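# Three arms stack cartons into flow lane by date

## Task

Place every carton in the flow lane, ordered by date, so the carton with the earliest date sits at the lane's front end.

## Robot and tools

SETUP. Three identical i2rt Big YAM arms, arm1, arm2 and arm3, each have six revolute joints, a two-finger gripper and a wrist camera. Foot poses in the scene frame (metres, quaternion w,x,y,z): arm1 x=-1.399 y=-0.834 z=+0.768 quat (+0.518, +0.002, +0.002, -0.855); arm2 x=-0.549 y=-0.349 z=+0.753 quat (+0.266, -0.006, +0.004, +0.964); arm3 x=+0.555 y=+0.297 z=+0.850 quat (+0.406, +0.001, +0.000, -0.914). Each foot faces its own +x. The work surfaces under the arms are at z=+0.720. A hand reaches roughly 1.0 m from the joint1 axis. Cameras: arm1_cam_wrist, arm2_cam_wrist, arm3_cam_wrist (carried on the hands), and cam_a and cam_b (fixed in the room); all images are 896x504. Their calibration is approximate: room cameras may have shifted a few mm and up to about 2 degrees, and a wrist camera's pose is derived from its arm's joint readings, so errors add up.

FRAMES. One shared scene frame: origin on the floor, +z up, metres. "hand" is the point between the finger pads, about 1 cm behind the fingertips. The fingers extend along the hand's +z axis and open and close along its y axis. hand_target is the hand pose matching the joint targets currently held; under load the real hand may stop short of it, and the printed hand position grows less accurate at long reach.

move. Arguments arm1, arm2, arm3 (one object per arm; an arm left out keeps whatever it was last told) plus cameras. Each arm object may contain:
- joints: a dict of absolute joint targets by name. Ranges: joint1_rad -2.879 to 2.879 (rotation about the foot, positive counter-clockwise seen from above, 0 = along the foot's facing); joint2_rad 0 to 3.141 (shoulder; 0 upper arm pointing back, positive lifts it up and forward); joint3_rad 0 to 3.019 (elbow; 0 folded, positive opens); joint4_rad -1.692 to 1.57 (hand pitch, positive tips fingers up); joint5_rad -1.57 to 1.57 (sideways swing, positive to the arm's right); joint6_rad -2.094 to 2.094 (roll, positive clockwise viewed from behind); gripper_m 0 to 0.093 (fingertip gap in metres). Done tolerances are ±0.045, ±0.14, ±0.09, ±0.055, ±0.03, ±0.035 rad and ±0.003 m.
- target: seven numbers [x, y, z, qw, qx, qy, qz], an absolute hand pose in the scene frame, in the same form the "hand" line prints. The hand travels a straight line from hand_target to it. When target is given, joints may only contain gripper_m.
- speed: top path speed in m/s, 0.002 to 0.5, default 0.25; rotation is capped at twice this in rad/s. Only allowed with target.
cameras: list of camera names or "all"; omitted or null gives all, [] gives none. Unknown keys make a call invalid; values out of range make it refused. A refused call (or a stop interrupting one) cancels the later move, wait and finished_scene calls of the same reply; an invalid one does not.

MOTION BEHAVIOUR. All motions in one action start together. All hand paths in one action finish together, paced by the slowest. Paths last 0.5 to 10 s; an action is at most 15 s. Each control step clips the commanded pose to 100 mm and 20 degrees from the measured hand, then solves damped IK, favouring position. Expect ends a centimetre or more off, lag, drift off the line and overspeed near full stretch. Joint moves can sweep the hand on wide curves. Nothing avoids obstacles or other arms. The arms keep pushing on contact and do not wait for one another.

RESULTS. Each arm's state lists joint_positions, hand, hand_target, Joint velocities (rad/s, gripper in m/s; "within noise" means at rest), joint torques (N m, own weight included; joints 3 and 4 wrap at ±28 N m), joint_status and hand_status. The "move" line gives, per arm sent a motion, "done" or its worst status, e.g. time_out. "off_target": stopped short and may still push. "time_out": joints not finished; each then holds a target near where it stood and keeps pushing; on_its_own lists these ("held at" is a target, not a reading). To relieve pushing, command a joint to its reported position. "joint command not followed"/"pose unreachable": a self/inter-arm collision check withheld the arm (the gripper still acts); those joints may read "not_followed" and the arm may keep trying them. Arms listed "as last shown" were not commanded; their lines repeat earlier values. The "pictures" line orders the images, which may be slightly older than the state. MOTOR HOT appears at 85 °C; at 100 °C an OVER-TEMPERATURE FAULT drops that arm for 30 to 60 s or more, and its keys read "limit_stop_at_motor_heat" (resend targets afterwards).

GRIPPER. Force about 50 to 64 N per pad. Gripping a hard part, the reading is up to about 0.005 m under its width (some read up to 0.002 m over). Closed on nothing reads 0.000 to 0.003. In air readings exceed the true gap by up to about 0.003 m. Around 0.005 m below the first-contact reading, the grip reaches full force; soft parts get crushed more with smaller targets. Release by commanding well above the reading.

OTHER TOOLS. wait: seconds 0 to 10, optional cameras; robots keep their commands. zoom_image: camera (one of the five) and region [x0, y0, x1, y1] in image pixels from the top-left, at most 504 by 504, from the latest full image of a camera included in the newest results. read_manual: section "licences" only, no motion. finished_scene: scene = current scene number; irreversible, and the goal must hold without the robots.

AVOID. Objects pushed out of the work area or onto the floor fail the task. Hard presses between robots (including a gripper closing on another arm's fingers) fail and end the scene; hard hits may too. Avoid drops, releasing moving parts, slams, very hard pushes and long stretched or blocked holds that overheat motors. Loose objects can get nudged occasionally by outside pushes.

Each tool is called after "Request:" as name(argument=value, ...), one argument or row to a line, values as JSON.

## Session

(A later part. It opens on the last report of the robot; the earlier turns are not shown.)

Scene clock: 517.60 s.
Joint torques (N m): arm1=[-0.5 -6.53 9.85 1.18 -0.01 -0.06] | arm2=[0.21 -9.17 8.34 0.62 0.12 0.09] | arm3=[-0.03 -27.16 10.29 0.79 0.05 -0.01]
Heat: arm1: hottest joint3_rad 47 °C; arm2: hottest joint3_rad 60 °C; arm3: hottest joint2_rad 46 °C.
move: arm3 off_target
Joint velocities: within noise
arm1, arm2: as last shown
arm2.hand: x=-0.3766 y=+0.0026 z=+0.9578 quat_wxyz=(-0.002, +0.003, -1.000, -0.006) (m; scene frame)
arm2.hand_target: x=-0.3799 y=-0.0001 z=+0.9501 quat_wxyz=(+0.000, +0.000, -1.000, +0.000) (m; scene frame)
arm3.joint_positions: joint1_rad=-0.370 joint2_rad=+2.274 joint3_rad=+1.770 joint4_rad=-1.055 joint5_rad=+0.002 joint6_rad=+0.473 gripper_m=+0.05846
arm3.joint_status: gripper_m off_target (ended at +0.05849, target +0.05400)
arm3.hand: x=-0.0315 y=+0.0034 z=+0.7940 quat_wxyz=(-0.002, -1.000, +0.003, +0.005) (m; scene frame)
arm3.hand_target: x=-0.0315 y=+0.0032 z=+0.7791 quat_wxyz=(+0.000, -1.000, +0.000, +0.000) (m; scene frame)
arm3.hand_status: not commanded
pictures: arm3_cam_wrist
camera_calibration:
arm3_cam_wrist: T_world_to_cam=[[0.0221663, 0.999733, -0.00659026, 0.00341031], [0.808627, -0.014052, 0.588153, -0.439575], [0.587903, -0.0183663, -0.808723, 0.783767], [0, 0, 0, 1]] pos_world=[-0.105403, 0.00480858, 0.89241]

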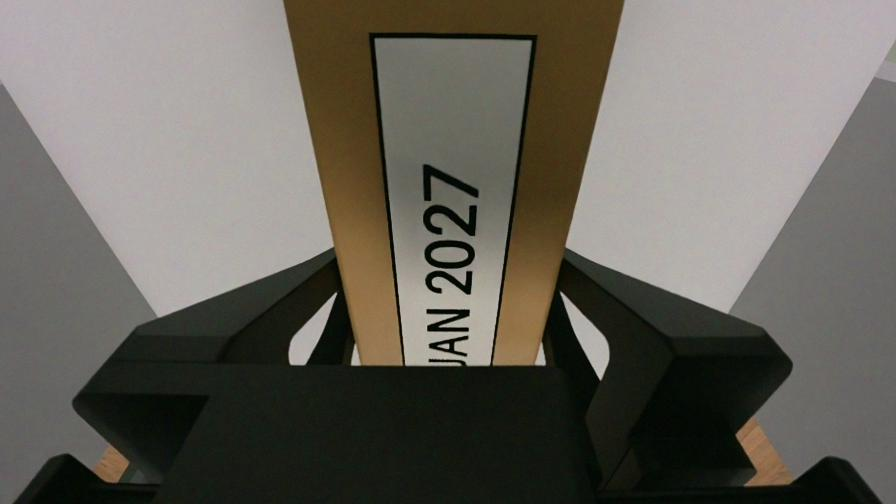

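Request:
move(
  arm3={"target": [-0.03, 0.006, 0.92, 0, 1, 0, 0], "speed": 0.25},
  cameras=[],
)

Request:
move(
  arm3={"target": [0.25, 0.005, 0.96, 0, 1, 0, 0], "speed": 0.3},
  cameras=["arm3_cam_wrist"],
)

Request:
move(
  arm3={"joints": {"joint1_rad": 1.021, "joint2_rad": 2.136, "joint3_rad": 1.903, "joint4_rad": -1.338, "joint5_rad": 0, "joint6_rad": -1.285}},
  cameras=["arm3_cam_wrist", "cam_b"],
)

Request:
move(
  arm3={"target": [0.738, -0.336, 0.83, 0.0506, 0.008, -0.9986, 0.015], "speed": 0.2},
  cameras=["arm3_cam_wrist"],
)

Scene clock: 523.53 s.
Joint torques (N m): arm1=[-0.5 -6.53 9.85 1.2 -0.01 -0.05] | arm2=[0.26 -9.29 8.31 0.64 0.12 0.1] | arm3=[-0.15 -29.39 15.17 -0.16 0.05 -0.02]
Heat: arm1: hottest joint3_rad 47 °C; arm2: hottest joint3_rad 59 °C; arm3: hottest joint2_rad 46 °C.
move: arm3 off_target
Joint velocities: within noise
arm1, arm2: as last shown
arm3.joint_positions: joint1_rad=-0.370 joint2_rad=+2.145 joint3_rad=+1.824 joint4_rad=-1.300 joint5_rad=+0.002 joint6_rad=+0.472 gripper_m=+0.05846
arm3.joint_status: not commanded
arm3.hand: x=-0.0129 y=+0.0129 z=+0.8944 quat_wxyz=(+0.012, -1.000, +0.003, -0.023) (m; scene frame)
arm3.hand_target: x=-0.0288 y=+0.0065 z=+0.9202 quat_wxyz=(+0.000, -1.000, +0.000, +0.000) (m; scene frame)
arm3.hand_status: off_target (0.032 m and 3.0 deg from the pose sent, 0.126 m and 0.7 deg at the start; pose on its path clipped on 1 of 46 steps)
pictures: none
No camera images: "cameras" was empty.

Scene clock: 525.50 s.
Joint torques (N m): arm1=[-0.44 -6.48 9.84 1.17 -0.01 -0.05] | arm2=[0.26 -9.23 8.34 0.61 0.12 0.09] | arm3=[0.56 -19.08 10.65 0.58 0.17 0.16]
Heat: arm1: hottest joint3_rad 47 °C; arm2: hottest joint3_rad 59 °C; arm3: hottest joint2_rad 45 °C.
move: arm3 off_target
Joint velocities: within noise
arm1: as last shown
arm2.joint_positions: joint1_rad=-1.499 joint2_rad=+1.359 joint3_rad=+1.196 joint4_rad=-1.389 joint5_rad=-0.015 joint6_rad=+1.098 gripper_m=+0.09295
arm2.joint_status: not commanded
arm2.hand: x=-0.3766 y=+0.0026 z=+0.9578 quat_wxyz=(-0.002, +0.003, -1.000, -0.006) (m; scene frame)
arm2.hand_target: x=-0.3799 y=-0.0001 z=+0.9501 quat_wxyz=(+0.000, +0.000, -1.000, +0.000) (m; scene frame)
arm2.hand_status: not commanded
arm3.joint_positions: joint1_rad=-0.075 joint2_rad=+1.550 joint3_rad=+1.098 joint4_rad=-1.157 joint5_rad=-0.001 joint6_rad=+0.758 gripper_m=+0.05846
arm3.joint_status: not commanded
arm3.hand: x=+0.2531 y=+0.0109 z=+0.9473 quat_wxyz=(+0.013, -1.000, -0.002, -0.016) (m; scene frame)
arm3.hand_target: x=+0.2502 y=+0.0051 z=+0.9599 quat_wxyz=(+0.000, -1.000, +0.000, +0.000) (m; scene frame)
arm3.hand_status: off_target (0.014 m and 2.3 deg from the pose sent, 0.271 m and 3.0 deg at the start)
pictures: arm3_cam_wrist
camera_calibration:
arm3_cam_wrist: T_world_to_cam=[[0.012346, 0.999631, 0.0241904, -0.0359967], [0.784246, -0.0246885, 0.619959, -0.783613], [0.620327, 0.0113173, -0.784261, 0.708834], [0, 0, 0, 1]] pos_world=[0.175281, 0.00861516, 1.04259]

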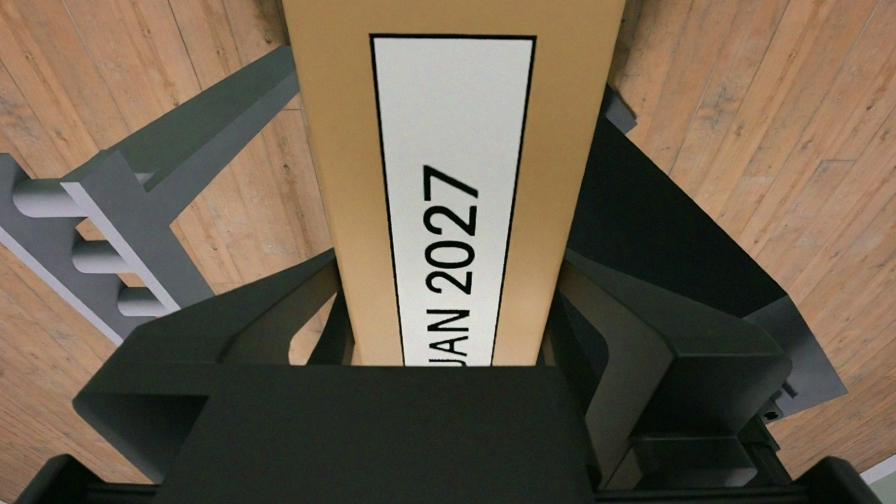

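Scene clock: 527.70 s.
Joint torques (N m): arm1=[-0.5 -6.48 9.87 1.16 0 -0.06] | arm2=[0.21 -9.23 8.32 0.62 0.13 0.09] | arm3=[0.5 -30.8 14.86 -0.23 -0.02 -0.04]
Heat: arm1: hottest joint3_rad 47 °C; arm2: hottest joint3_rad 58 °C; arm3: hottest joint2_rad 46 °C.
move: arm3 done
Joint velocities: within noise
arm1, arm2: as last shown
arm3.joint_positions: joint1_rad=+1.015 joint2_rad=+2.155 joint3_rad=+1.853 joint4_rad=-1.327 joint5_rad=+0.000 joint6_rad=-1.277 gripper_m=+0.05854
arm3.joint_status: all done
arm3.hand: x=+0.7308 y=-0.3152 z=+0.8999 quat_wxyz=(+0.007, -0.007, -1.000, -0.029) (m; scene frame)
arm3.hand_target: x=+0.7384 y=-0.3297 z=+0.9304 quat_wxyz=(-0.001, +0.000, -1.000, +0.000) (m; scene frame)
arm3.hand_status: not commanded
pictures: arm3_cam_wrist, cam_b
camera_calibration:
arm3_cam_wrist: T_world_to_cam=[[-0.0296414, -0.997797, -0.0593489, -0.238552], [-0.794486, -0.0125118, 0.607154, 0.0321257], [-0.606559, 0.0651488, -0.792365, 1.29988], [0, 0, 0, 1]] pos_world=[0.806904, -0.32231, 0.996313]

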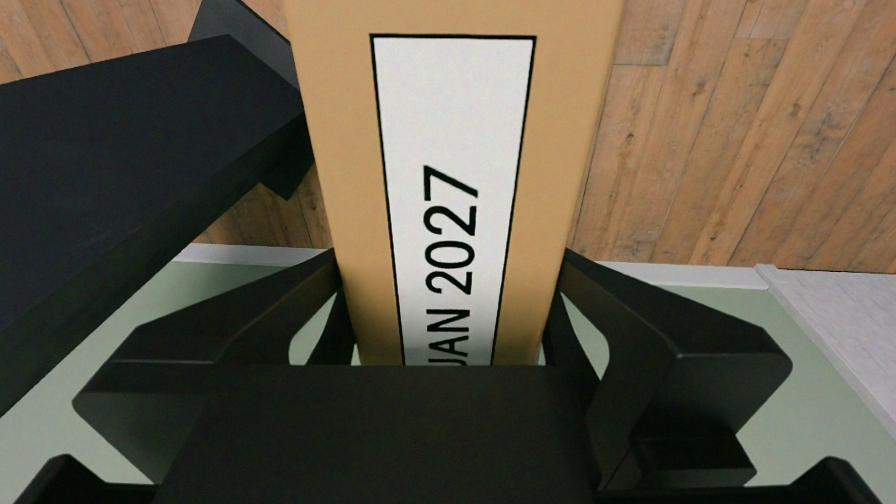

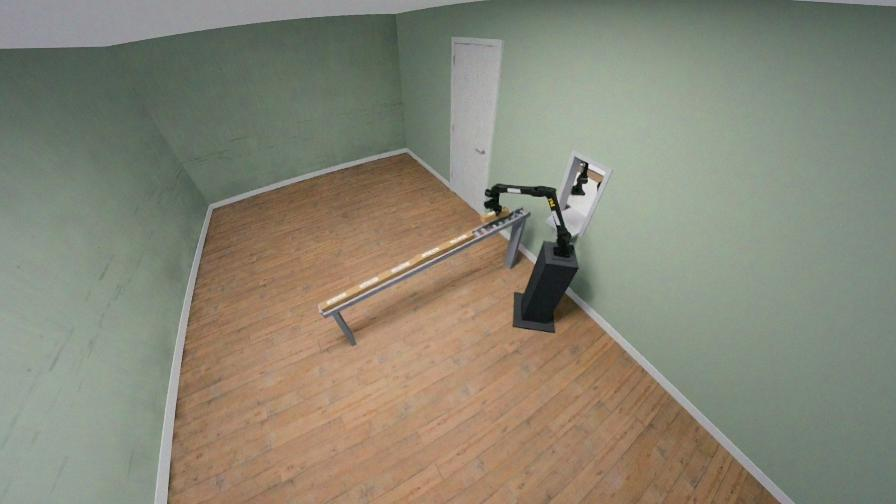

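Scene clock: 529.17 s.
Joint torques (N m): arm1=[-0.56 -6.48 9.85 1.2 -0.01 -0.06] | arm2=[0.26 -9.17 8.32 0.62 0.12 0.09] | arm3=[0.91 -31.5 11.37 0.46 0.19 0.05]
Heat: arm1: hottest joint3_rad 47 °C; arm2: hottest joint3_rad 58 °C; arm3: hottest joint2_rad 46 °C.
move: arm3 off_target
Joint velocities: within noise
arm1, arm2: as last shown
arm3.joint_positions: joint1_rad=+1.037 joint2_rad=+2.268 joint3_rad=+1.798 joint4_rad=-1.150 joint5_rad=+0.103 joint6_rad=-1.277 gripper_m=+0.05854
arm3.joint_status: not commanded
arm3.hand: x=+0.7297 y=-0.3242 z=+0.8102 quat_wxyz=(+0.055, +0.005, -0.998, -0.008) (m; scene frame)
arm3.hand_target: x=+0.7378 y=-0.3355 z=+0.8303 quat_wxyz=(+0.050, +0.008, -0.999, +0.015) (m; scene frame)
arm3.hand_status: off_target (0.024 m and 2.7 deg from the pose sent, 0.073 m and 7.3 deg at the start)
pictures: arm3_cam_wrist
camera_calibration:
arm3_cam_wrist: T_world_to_cam=[[-0.00605017, -0.999819, -0.0180194, -0.304249], [-0.732431, -0.00783761, 0.680797, -0.0178204], [-0.680815, 0.0173169, -0.732251, 1.21875], [0, 0, 0, 1]] pos_world=[0.814849, -0.325438, 0.899079]

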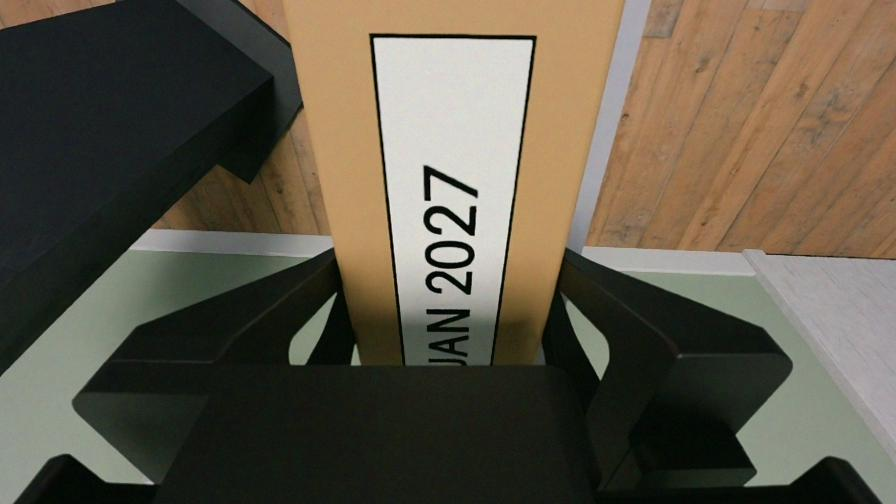

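Request:
move(
  arm3={"target": [0.742, -0.334, 0.794, 0.0506, 0.010, -0.9986, 0.016], "speed": 0.08},
  cameras=["arm3_cam_wrist"],
)

Scene clock: 532.30 s.
Joint torques (N m): arm1=[-0.5 -6.53 9.85 1.2 0 -0.05] | arm2=[0.26 -9.23 8.32 0.62 0.12 0.1] | arm3=[0.91 -29.68 10.41 0.54 0.17 0.08]
Heat: arm1: hottest joint3_rad 47 °C; arm2: hottest joint3_rad 58 °C; arm3: hottest joint2_rad 46 °C.
move: arm3 done
Joint velocities: within noise
arm1, arm2: as last shown
arm3.joint_positions: joint1_rad=+1.041 joint2_rad=+2.290 joint3_rad=+1.783 joint4_rad=-1.083 joint5_rad=+0.104 joint6_rad=-1.277 gripper_m=+0.05854
arm3.joint_status: not commanded
arm3.hand: x=+0.7340 y=-0.3292 z=+0.7906 quat_wxyz=(+0.051, +0.007, -0.999, +0.006) (m; scene frame)
arm3.hand_target: x=+0.7421 y=-0.3339 z=+0.7940 quat_wxyz=(+0.051, +0.010, -0.999, +0.016) (m; scene frame)
arm3.hand_status: done (0.010 m and 1.2 deg from the pose sent, 0.023 m and 2.9 deg at the start)
pictures: arm3_cam_wrist
camera_calibration:
arm3_cam_wrist: T_world_to_cam=[[-0.00191348, -0.999942, 0.010554, -0.335237], [-0.738003, 0.00853389, 0.674743, 0.0129809], [-0.674795, -0.00649779, -0.737977, 1.19964], [0, 0, 0, 1]] pos_world=[0.818449, -0.327533, 0.880086]

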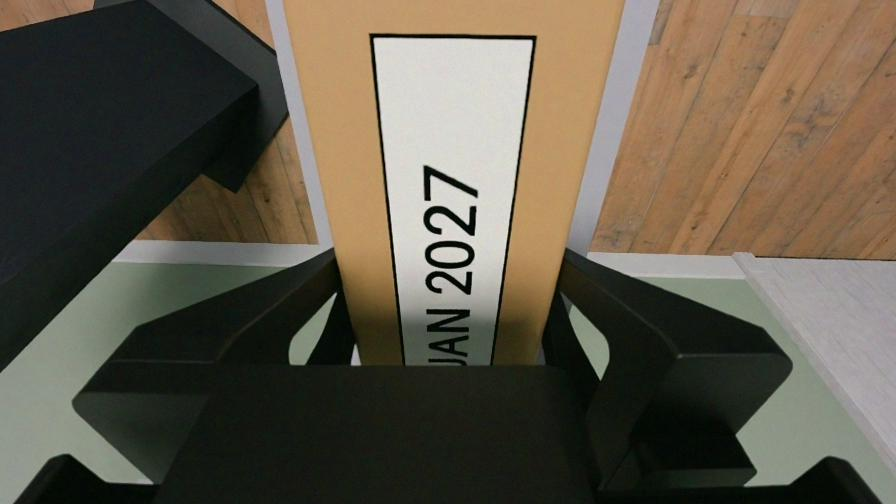

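Request:
move(
  arm3={"target": [0.742, -0.334, 0.774, 0.0506, 0.009, -0.9986, 0.017], "speed": 0.06},
  cameras=["arm3_cam_wrist"],
)

Scene clock: 536.30 s.
Joint torques (N m): arm1=[-0.44 -6.53 9.87 1.17 -0.01 -0.06] | arm2=[0.21 -9.17 8.32 0.62 0.12 0.09] | arm3=[0.97 -28.81 9.98 0.62 -0.04 0.11]
Heat: arm1: hottest joint3_rad 47 °C; arm2: hottest joint3_rad 57 °C; arm3: hottest joint2_rad 46 °C.
move: arm3 done
Joint velocities: within noise
arm1.joint_positions: joint1_rad=+1.032 joint2_rad=+0.999 joint3_rad=+1.289 joint4_rad=-1.310 joint5_rad=+0.002 joint6_rad=+0.008 gripper_m=+0.09294
arm1.joint_status: not commanded
arm1.hand: x=-1.2072 y=-1.1505 z=+1.1517 quat_wxyz=(-0.237, -0.474, -0.838, +0.130) (m; scene frame)
arm1.hand_target: x=-1.2109 y=-1.1552 z=+1.1547 quat_wxyz=(-0.240, -0.477, -0.835, +0.134) (m; scene frame)
arm1.hand_status: not commanded
arm2: as last shown
arm3.joint_positions: joint1_rad=+1.042 joint2_rad=+2.308 joint3_rad=+1.777 joint4_rad=-1.047 joint5_rad=+0.110 joint6_rad=-1.277 gripper_m=+0.05854
arm3.joint_status: not commanded
arm3.hand: x=+0.7342 y=-0.3317 z=+0.7770 quat_wxyz=(+0.053, +0.007, -0.999, +0.012) (m; scene frame)
arm3.hand_target: x=+0.7419 y=-0.3338 z=+0.7740 quat_wxyz=(+0.051, +0.009, -0.999, +0.017) (m; scene frame)
arm3.hand_status: done (0.009 m and 0.6 deg from the pose sent, 0.019 m and 1.3 deg at the start)
pictures: arm3_cam_wrist
camera_calibration:
arm3_cam_wrist: T_world_to_cam=[[-0.000988793, -0.999733, 0.0230703, -0.347916], [-0.736076, 0.0163439, 0.676701, 0.0219536], [-0.676898, -0.0163123, -0.735896, 1.18635], [0, 0, 0, 1]] pos_world=[0.81885, -0.32883, 0.866198]

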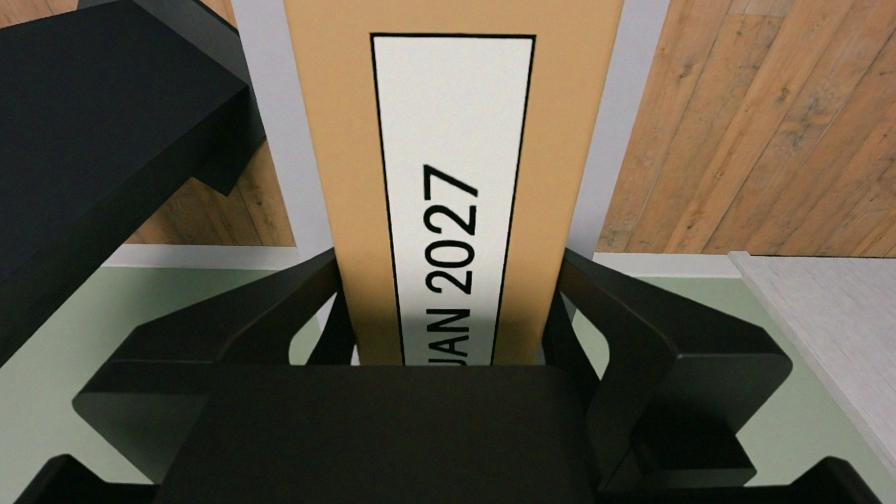

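Request:
move(
  arm3={"target": [0.742, -0.3325, 0.767, 0.0506, 0.010, -0.9986, 0.017], "speed": 0.05},
  cameras=["arm3_cam_wrist"],
)

Request:
move(
  arm3={"joints": {"gripper_m": 0.068}},
  cameras=["arm3_cam_wrist"],
)

Scene clock: 539.17 s.
Joint torques (N m): arm1=[-0.56 -6.53 9.87 1.17 0 -0.05] | arm2=[0.21 -9.23 8.32 0.64 0.12 0.09] | arm3=[0.79 -28.4 9.46 0.91 -0.02 0.08]
Heat: arm1: hottest joint3_rad 47 °C; arm2: hottest joint3_rad 57 °C; arm3: hottest joint2_rad 46 °C.
move: arm3 off_target
Joint velocities: within noise
arm1, arm2: as last shown
arm3.joint_positions: joint1_rad=+1.044 joint2_rad=+2.308 joint3_rad=+1.774 joint4_rad=-1.039 joint5_rad=+0.110 joint6_rad=-1.274 gripper_m=+0.05854
arm3.joint_status: not commanded
arm3.hand: x=+0.7356 y=-0.3321 z=+0.7760 quat_wxyz=(+0.052, +0.006, -0.999, +0.015) (m; scene frame)
arm3.hand_target: x=+0.7419 y=-0.3322 z=+0.7670 quat_wxyz=(+0.051, +0.010, -0.999, +0.017) (m; scene frame)
arm3.hand_status: off_target (0.011 m and 0.5 deg from the pose sent, 0.013 m and 0.7 deg at the start)
pictures: arm3_cam_wrist
camera_calibration:
arm3_cam_wrist: T_world_to_cam=[[-0.00146261, -0.999595, 0.028426, -0.351994], [-0.737199, 0.0202845, 0.675372, 0.0268154], [-0.675674, -0.0199678, -0.73693, 1.18533], [0, 0, 0, 1]] pos_world=[0.820149, -0.328727, 0.865399]

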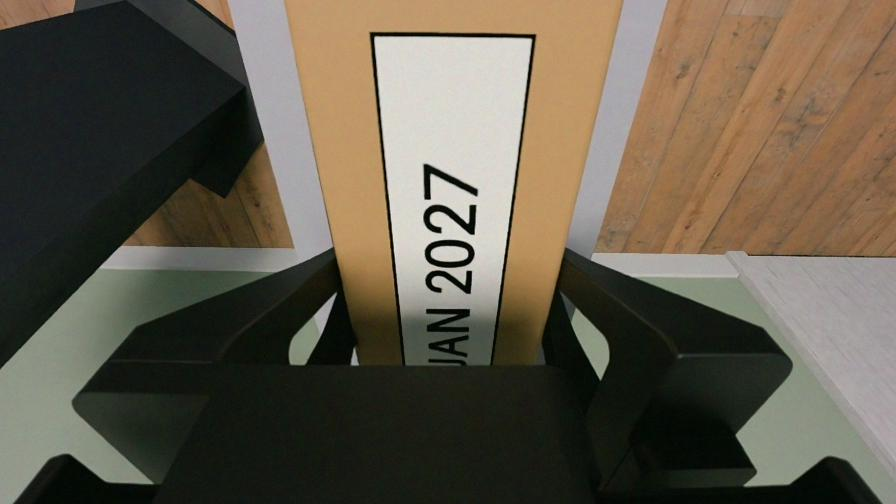

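Scene clock: 539.73 s.
Joint torques (N m): arm1=[-0.5 -6.48 9.87 1.18 0 -0.05] | arm2=[0.21 -9.23 8.32 0.62 0.12 0.09] | arm3=[1.03 -28.4 9.52 0.69 -0.01 0.08]
Heat: arm1: hottest joint3_rad 47 °C; arm2: hottest joint3_rad 57 °C; arm3: hottest joint2_rad 46 °C.
move: arm3 done
Joint velocities: within noise
arm1, arm2: as last shown
arm3.joint_positions: joint1_rad=+1.044 joint2_rad=+2.308 joint3_rad=+1.774 joint4_rad=-1.032 joint5_rad=+0.110 joint6_rad=-1.274 gripper_m=+0.06790
arm3.joint_status: all done
arm3.hand: x=+0.7362 y=-0.3337 z=+0.7760 quat_wxyz=(+0.051, +0.006, -0.999, +0.018) (m; scene frame)
arm3.hand_target: x=+0.7419 y=-0.3323 z=+0.7671 quat_wxyz=(+0.051, +0.010, -0.999, +0.017) (m; scene frame)
arm3.hand_status: not commanded
pictures: arm3_cam_wrist
camera_calibration:
arm3_cam_wrist: T_world_to_cam=[[-0.00155939, -0.999376, 0.0352922, -0.358884], [-0.738694, 0.0249395, 0.673579, 0.031304], [-0.674039, -0.0250197, -0.738272, 1.18374], [0, 0, 0, 1]] pos_world=[0.820449, -0.329824, 0.8655]

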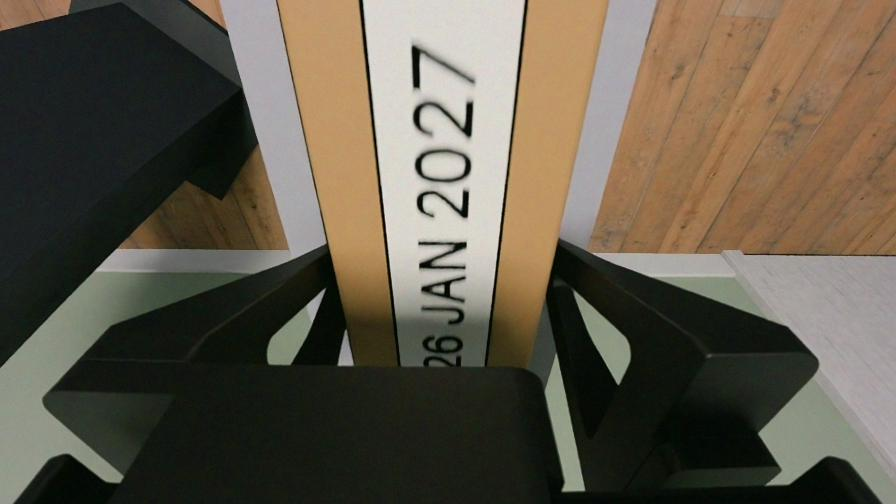

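Request:
wait(
  seconds=1.5,
  cameras=["arm3_cam_wrist", "cam_b"],
)

Scene clock: 542.53 s.
Joint torques (N m): arm1=[-0.5 -6.53 9.85 1.17 0 -0.06] | arm2=[0.26 -9.17 8.32 0.62 0.12 0.1] | arm3=[0.67 -28.4 9.55 0.72 -0.03 0.06]
Heat: arm1: hottest joint3_rad 47 °C; arm2: hottest joint3_rad 57 °C; arm3: hottest joint2_rad 46 °C.
Joint velocities: within noise
arm1.joint_positions: joint1_rad=+1.032 joint2_rad=+0.999 joint3_rad=+1.289 joint4_rad=-1.310 joint5_rad=+0.002 joint6_rad=+0.008 gripper_m=+0.09294
arm1.joint_status: not commanded
arm1.hand: x=-1.2072 y=-1.1505 z=+1.1517 quat_wxyz=(-0.237, -0.474, -0.838, +0.130) (m; scene frame)
arm1.hand_target: x=-1.2109 y=-1.1552 z=+1.1547 quat_wxyz=(-0.240, -0.477, -0.835, +0.134) (m; scene frame)
arm1.hand_status: not commanded
arm2.joint_positions: joint1_rad=-1.499 joint2_rad=+1.359 joint3_rad=+1.196 joint4_rad=-1.389 joint5_rad=-0.015 joint6_rad=+1.098 gripper_m=+0.09295
arm2.joint_status: not commanded
arm2.hand: x=-0.3766 y=+0.0026 z=+0.9578 quat_wxyz=(-0.002, +0.003, -1.000, -0.006) (m; scene frame)
arm2.hand_target: x=-0.3799 y=-0.0001 z=+0.9501 quat_wxyz=(+0.000, +0.000, -1.000, +0.000) (m; scene frame)
arm2.hand_status: not commanded
arm3.joint_positions: joint1_rad=+1.044 joint2_rad=+2.308 joint3_rad=+1.774 joint4_rad=-1.032 joint5_rad=+0.110 joint6_rad=-1.274 gripper_m=+0.06793
arm3.joint_status: all done
arm3.hand: x=+0.7362 y=-0.3337 z=+0.7760 quat_wxyz=(+0.051, +0.006, -0.999, +0.018) (m; scene frame)
arm3.hand_target: x=+0.7419 y=-0.3323 z=+0.7671 quat_wxyz=(+0.051, +0.010, -0.999, +0.017) (m; scene frame)
arm3.hand_status: not commanded
wait: 1.50 s; at rest from the start
pictures: arm3_cam_wrist, cam_b
camera_calibration:
arm3_cam_wrist: T_world_to_cam=[[-0.00155939, -0.999376, 0.0352922, -0.358884], [-0.738694, 0.0249395, 0.673579, 0.031304], [-0.674039, -0.0250197, -0.738272, 1.18374], [0, 0, 0, 1]] pos_world=[0.820449, -0.329824, 0.8655]

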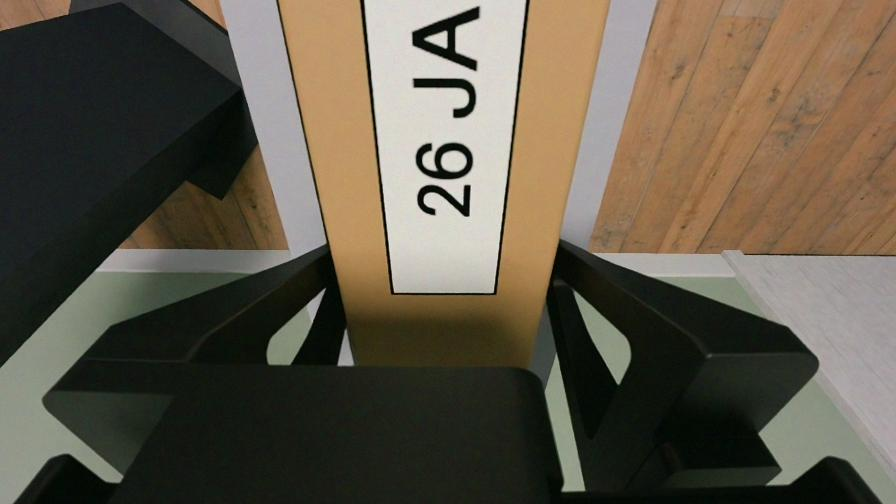

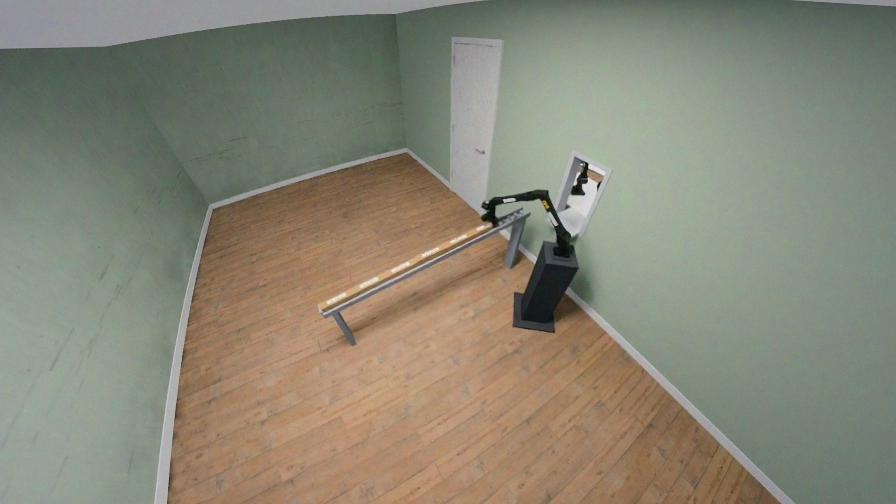

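Request:
move(
  arm3={"target": [0.742, -0.339, 0.86, 0.0506, 0.010, -0.9986, 0.017], "speed": 0.1},
  cameras=["arm3_cam_wrist", "cam_b"],
)

Scene clock: 553.67 s.
Joint torques (N m): arm1=[-0.5 -6.53 9.85 1.16 0 -0.06] | arm2=[0.26 -9.17 8.32 0.64 0.12 0.09] | arm3=[0.67 -28.98 13.42 -0.13 -0.03 0.04]
Heat: arm1: hottest joint3_rad 47 °C; arm2: hottest joint3_rad 56 °C; arm3: hottest joint2_rad 45 °C.
move: arm3 off_target
Joint velocities: within noise
arm1, arm2: as last shown
arm3.joint_positions: joint1_rad=+1.044 joint2_rad=+2.218 joint3_rad=+1.820 joint4_rad=-1.195 joint5_rad=+0.110 joint6_rad=-1.274 gripper_m=+0.06794
arm3.joint_status: not commanded
arm3.hand: x=+0.7343 y=-0.3284 z=+0.8491 quat_wxyz=(+0.055, +0.007, -0.998, +0.006) (m; scene frame)
arm3.hand_target: x=+0.7419 y=-0.3385 z=+0.8603 quat_wxyz=(+0.051, +0.010, -0.999, +0.017) (m; scene frame)
arm3.hand_status: off_target (0.017 m and 1.4 deg from the pose sent, 0.084 m and 0.5 deg at the start)
pictures: arm3_cam_wrist, cam_b
camera_calibration:
arm3_cam_wrist: T_world_to_cam=[[-0.00129239, -0.999954, 0.00953284, -0.334602], [-0.733101, 0.00743089, 0.68008, -0.0348163], [-0.680119, -0.00610961, -0.733076, 1.24288], [0, 0, 0, 1]] pos_world=[0.819352, -0.326735, 0.937996]

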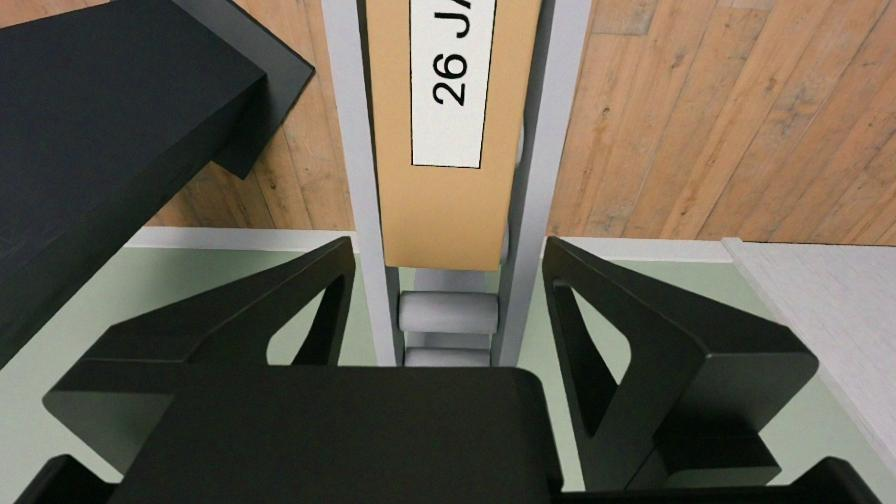

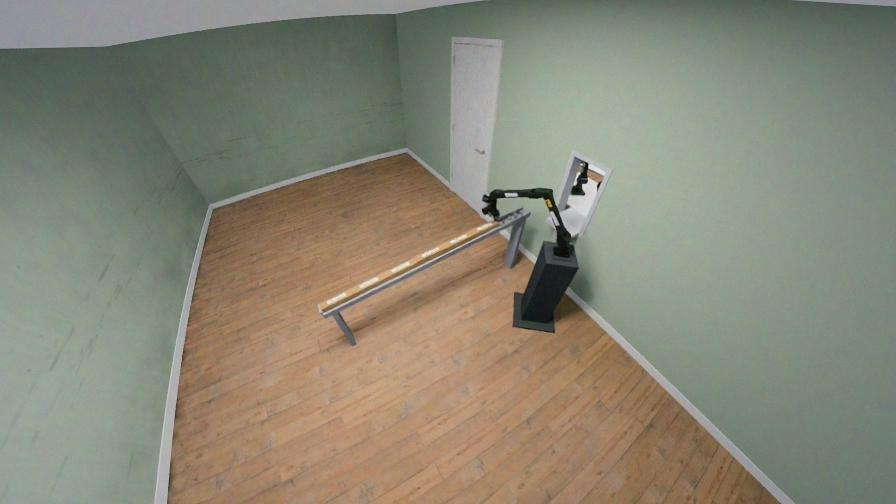

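Request:
zoom_image(
  camera="cam_b",
  region=[300, 190, 560, 340],
)

Scaled by 1.938 from the camera's 896x504 image, which has a finer 1280x720 frame.

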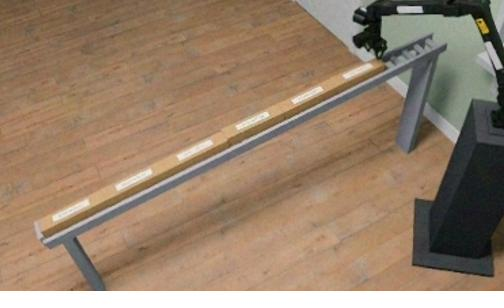

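Request:
zoom_image(
  camera="cam_b",
  region=[400, 200, 540, 280],
)

Request:
zoom_image(
  camera="cam_b",
  region=[310, 245, 450, 325],
)

Scaled by 3.600 from the camera's 896x504 image, which has a finer 1280x720 frame.

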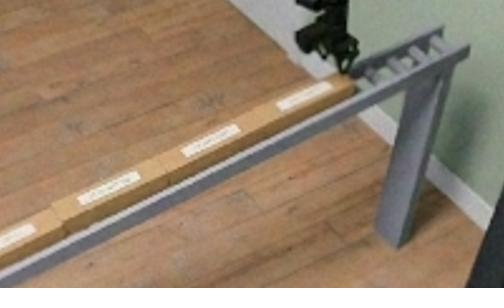

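Scaled by 3.600 from the camera's 896x504 image, which has a finer 1280x720 frame.

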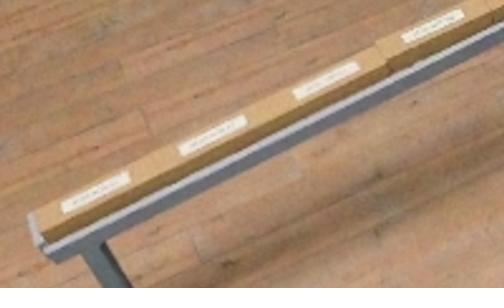

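Request:
move(
  arm3={"joints": {"joint1_rad": 1.0, "joint2_rad": 1.6, "joint3_rad": 1.4, "joint4_rad": -1.2, "joint5_rad": 0, "joint6_rad": -1.2, "gripper_m": 0.093}},
  cameras=["cam_b", "arm3_cam_wrist"],
)

Scene clock: 563.37 s.
Joint torques (N m): arm1=[-0.5 -6.53 9.85 1.17 0 -0.06] | arm2=[0.21 -9.17 8.34 0.62 0.12 0.1] | arm3=[0.15 -17.49 11.15 0.4 -0.11 0.17]
Heat: arm1: hottest joint3_rad 47 °C; arm2: hottest joint3_rad 55 °C; arm3: hottest joint3_rad 46 °C.
move: arm3 done
Joint velocities: within noise
arm1, arm2: as last shown
arm3.joint_positions: joint1_rad=+1.001 joint2_rad=+1.580 joint3_rad=+1.400 joint4_rad=-1.195 joint5_rad=+0.002 joint6_rad=-1.209 gripper_m=+0.09291
arm3.joint_status: all done
arm3.hand: x=+0.6895 y=-0.2015 z=+1.0495 quat_wxyz=(-0.031, -0.048, -0.994, +0.093) (m; scene frame)
arm3.hand_target: x=+0.6893 y=-0.2015 z=+1.0391 quat_wxyz=(-0.028, -0.053, -0.995, +0.081) (m; scene frame)
arm3.hand_status: not commanded
pictures: arm3_cam_wrist, cam_b
camera_calibration:
arm3_cam_wrist: T_world_to_cam=[[-0.116346, -0.976957, 0.178938, -0.303568], [-0.827763, 0.194942, 0.526123, 0.059707], [-0.548882, -0.0869058, -0.83137, 1.35647], [0, 0, 0, 1]] pos_world=[0.758644, -0.190328, 1.15063]

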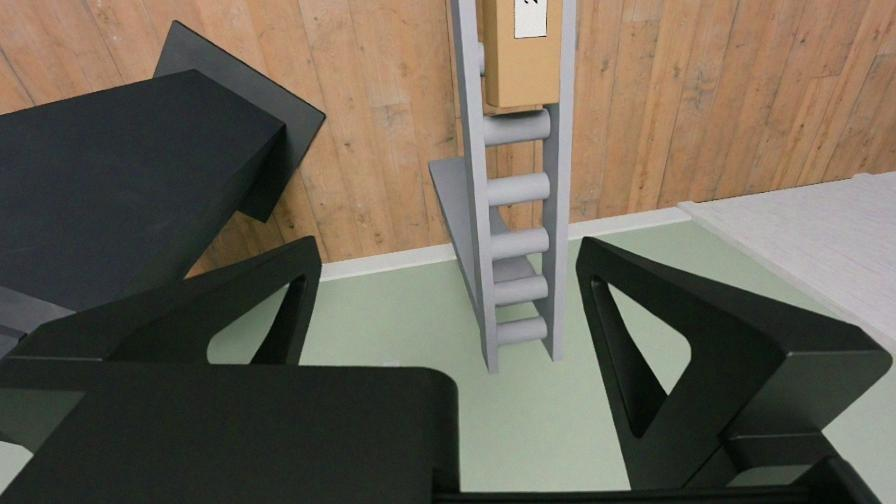

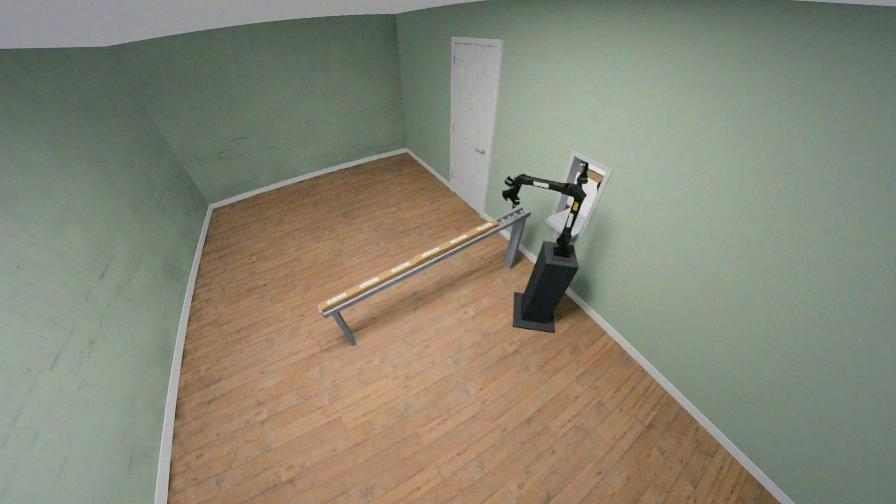

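Request:
finished_scene(
  scene=2,
)

The scene is finished: the task was done.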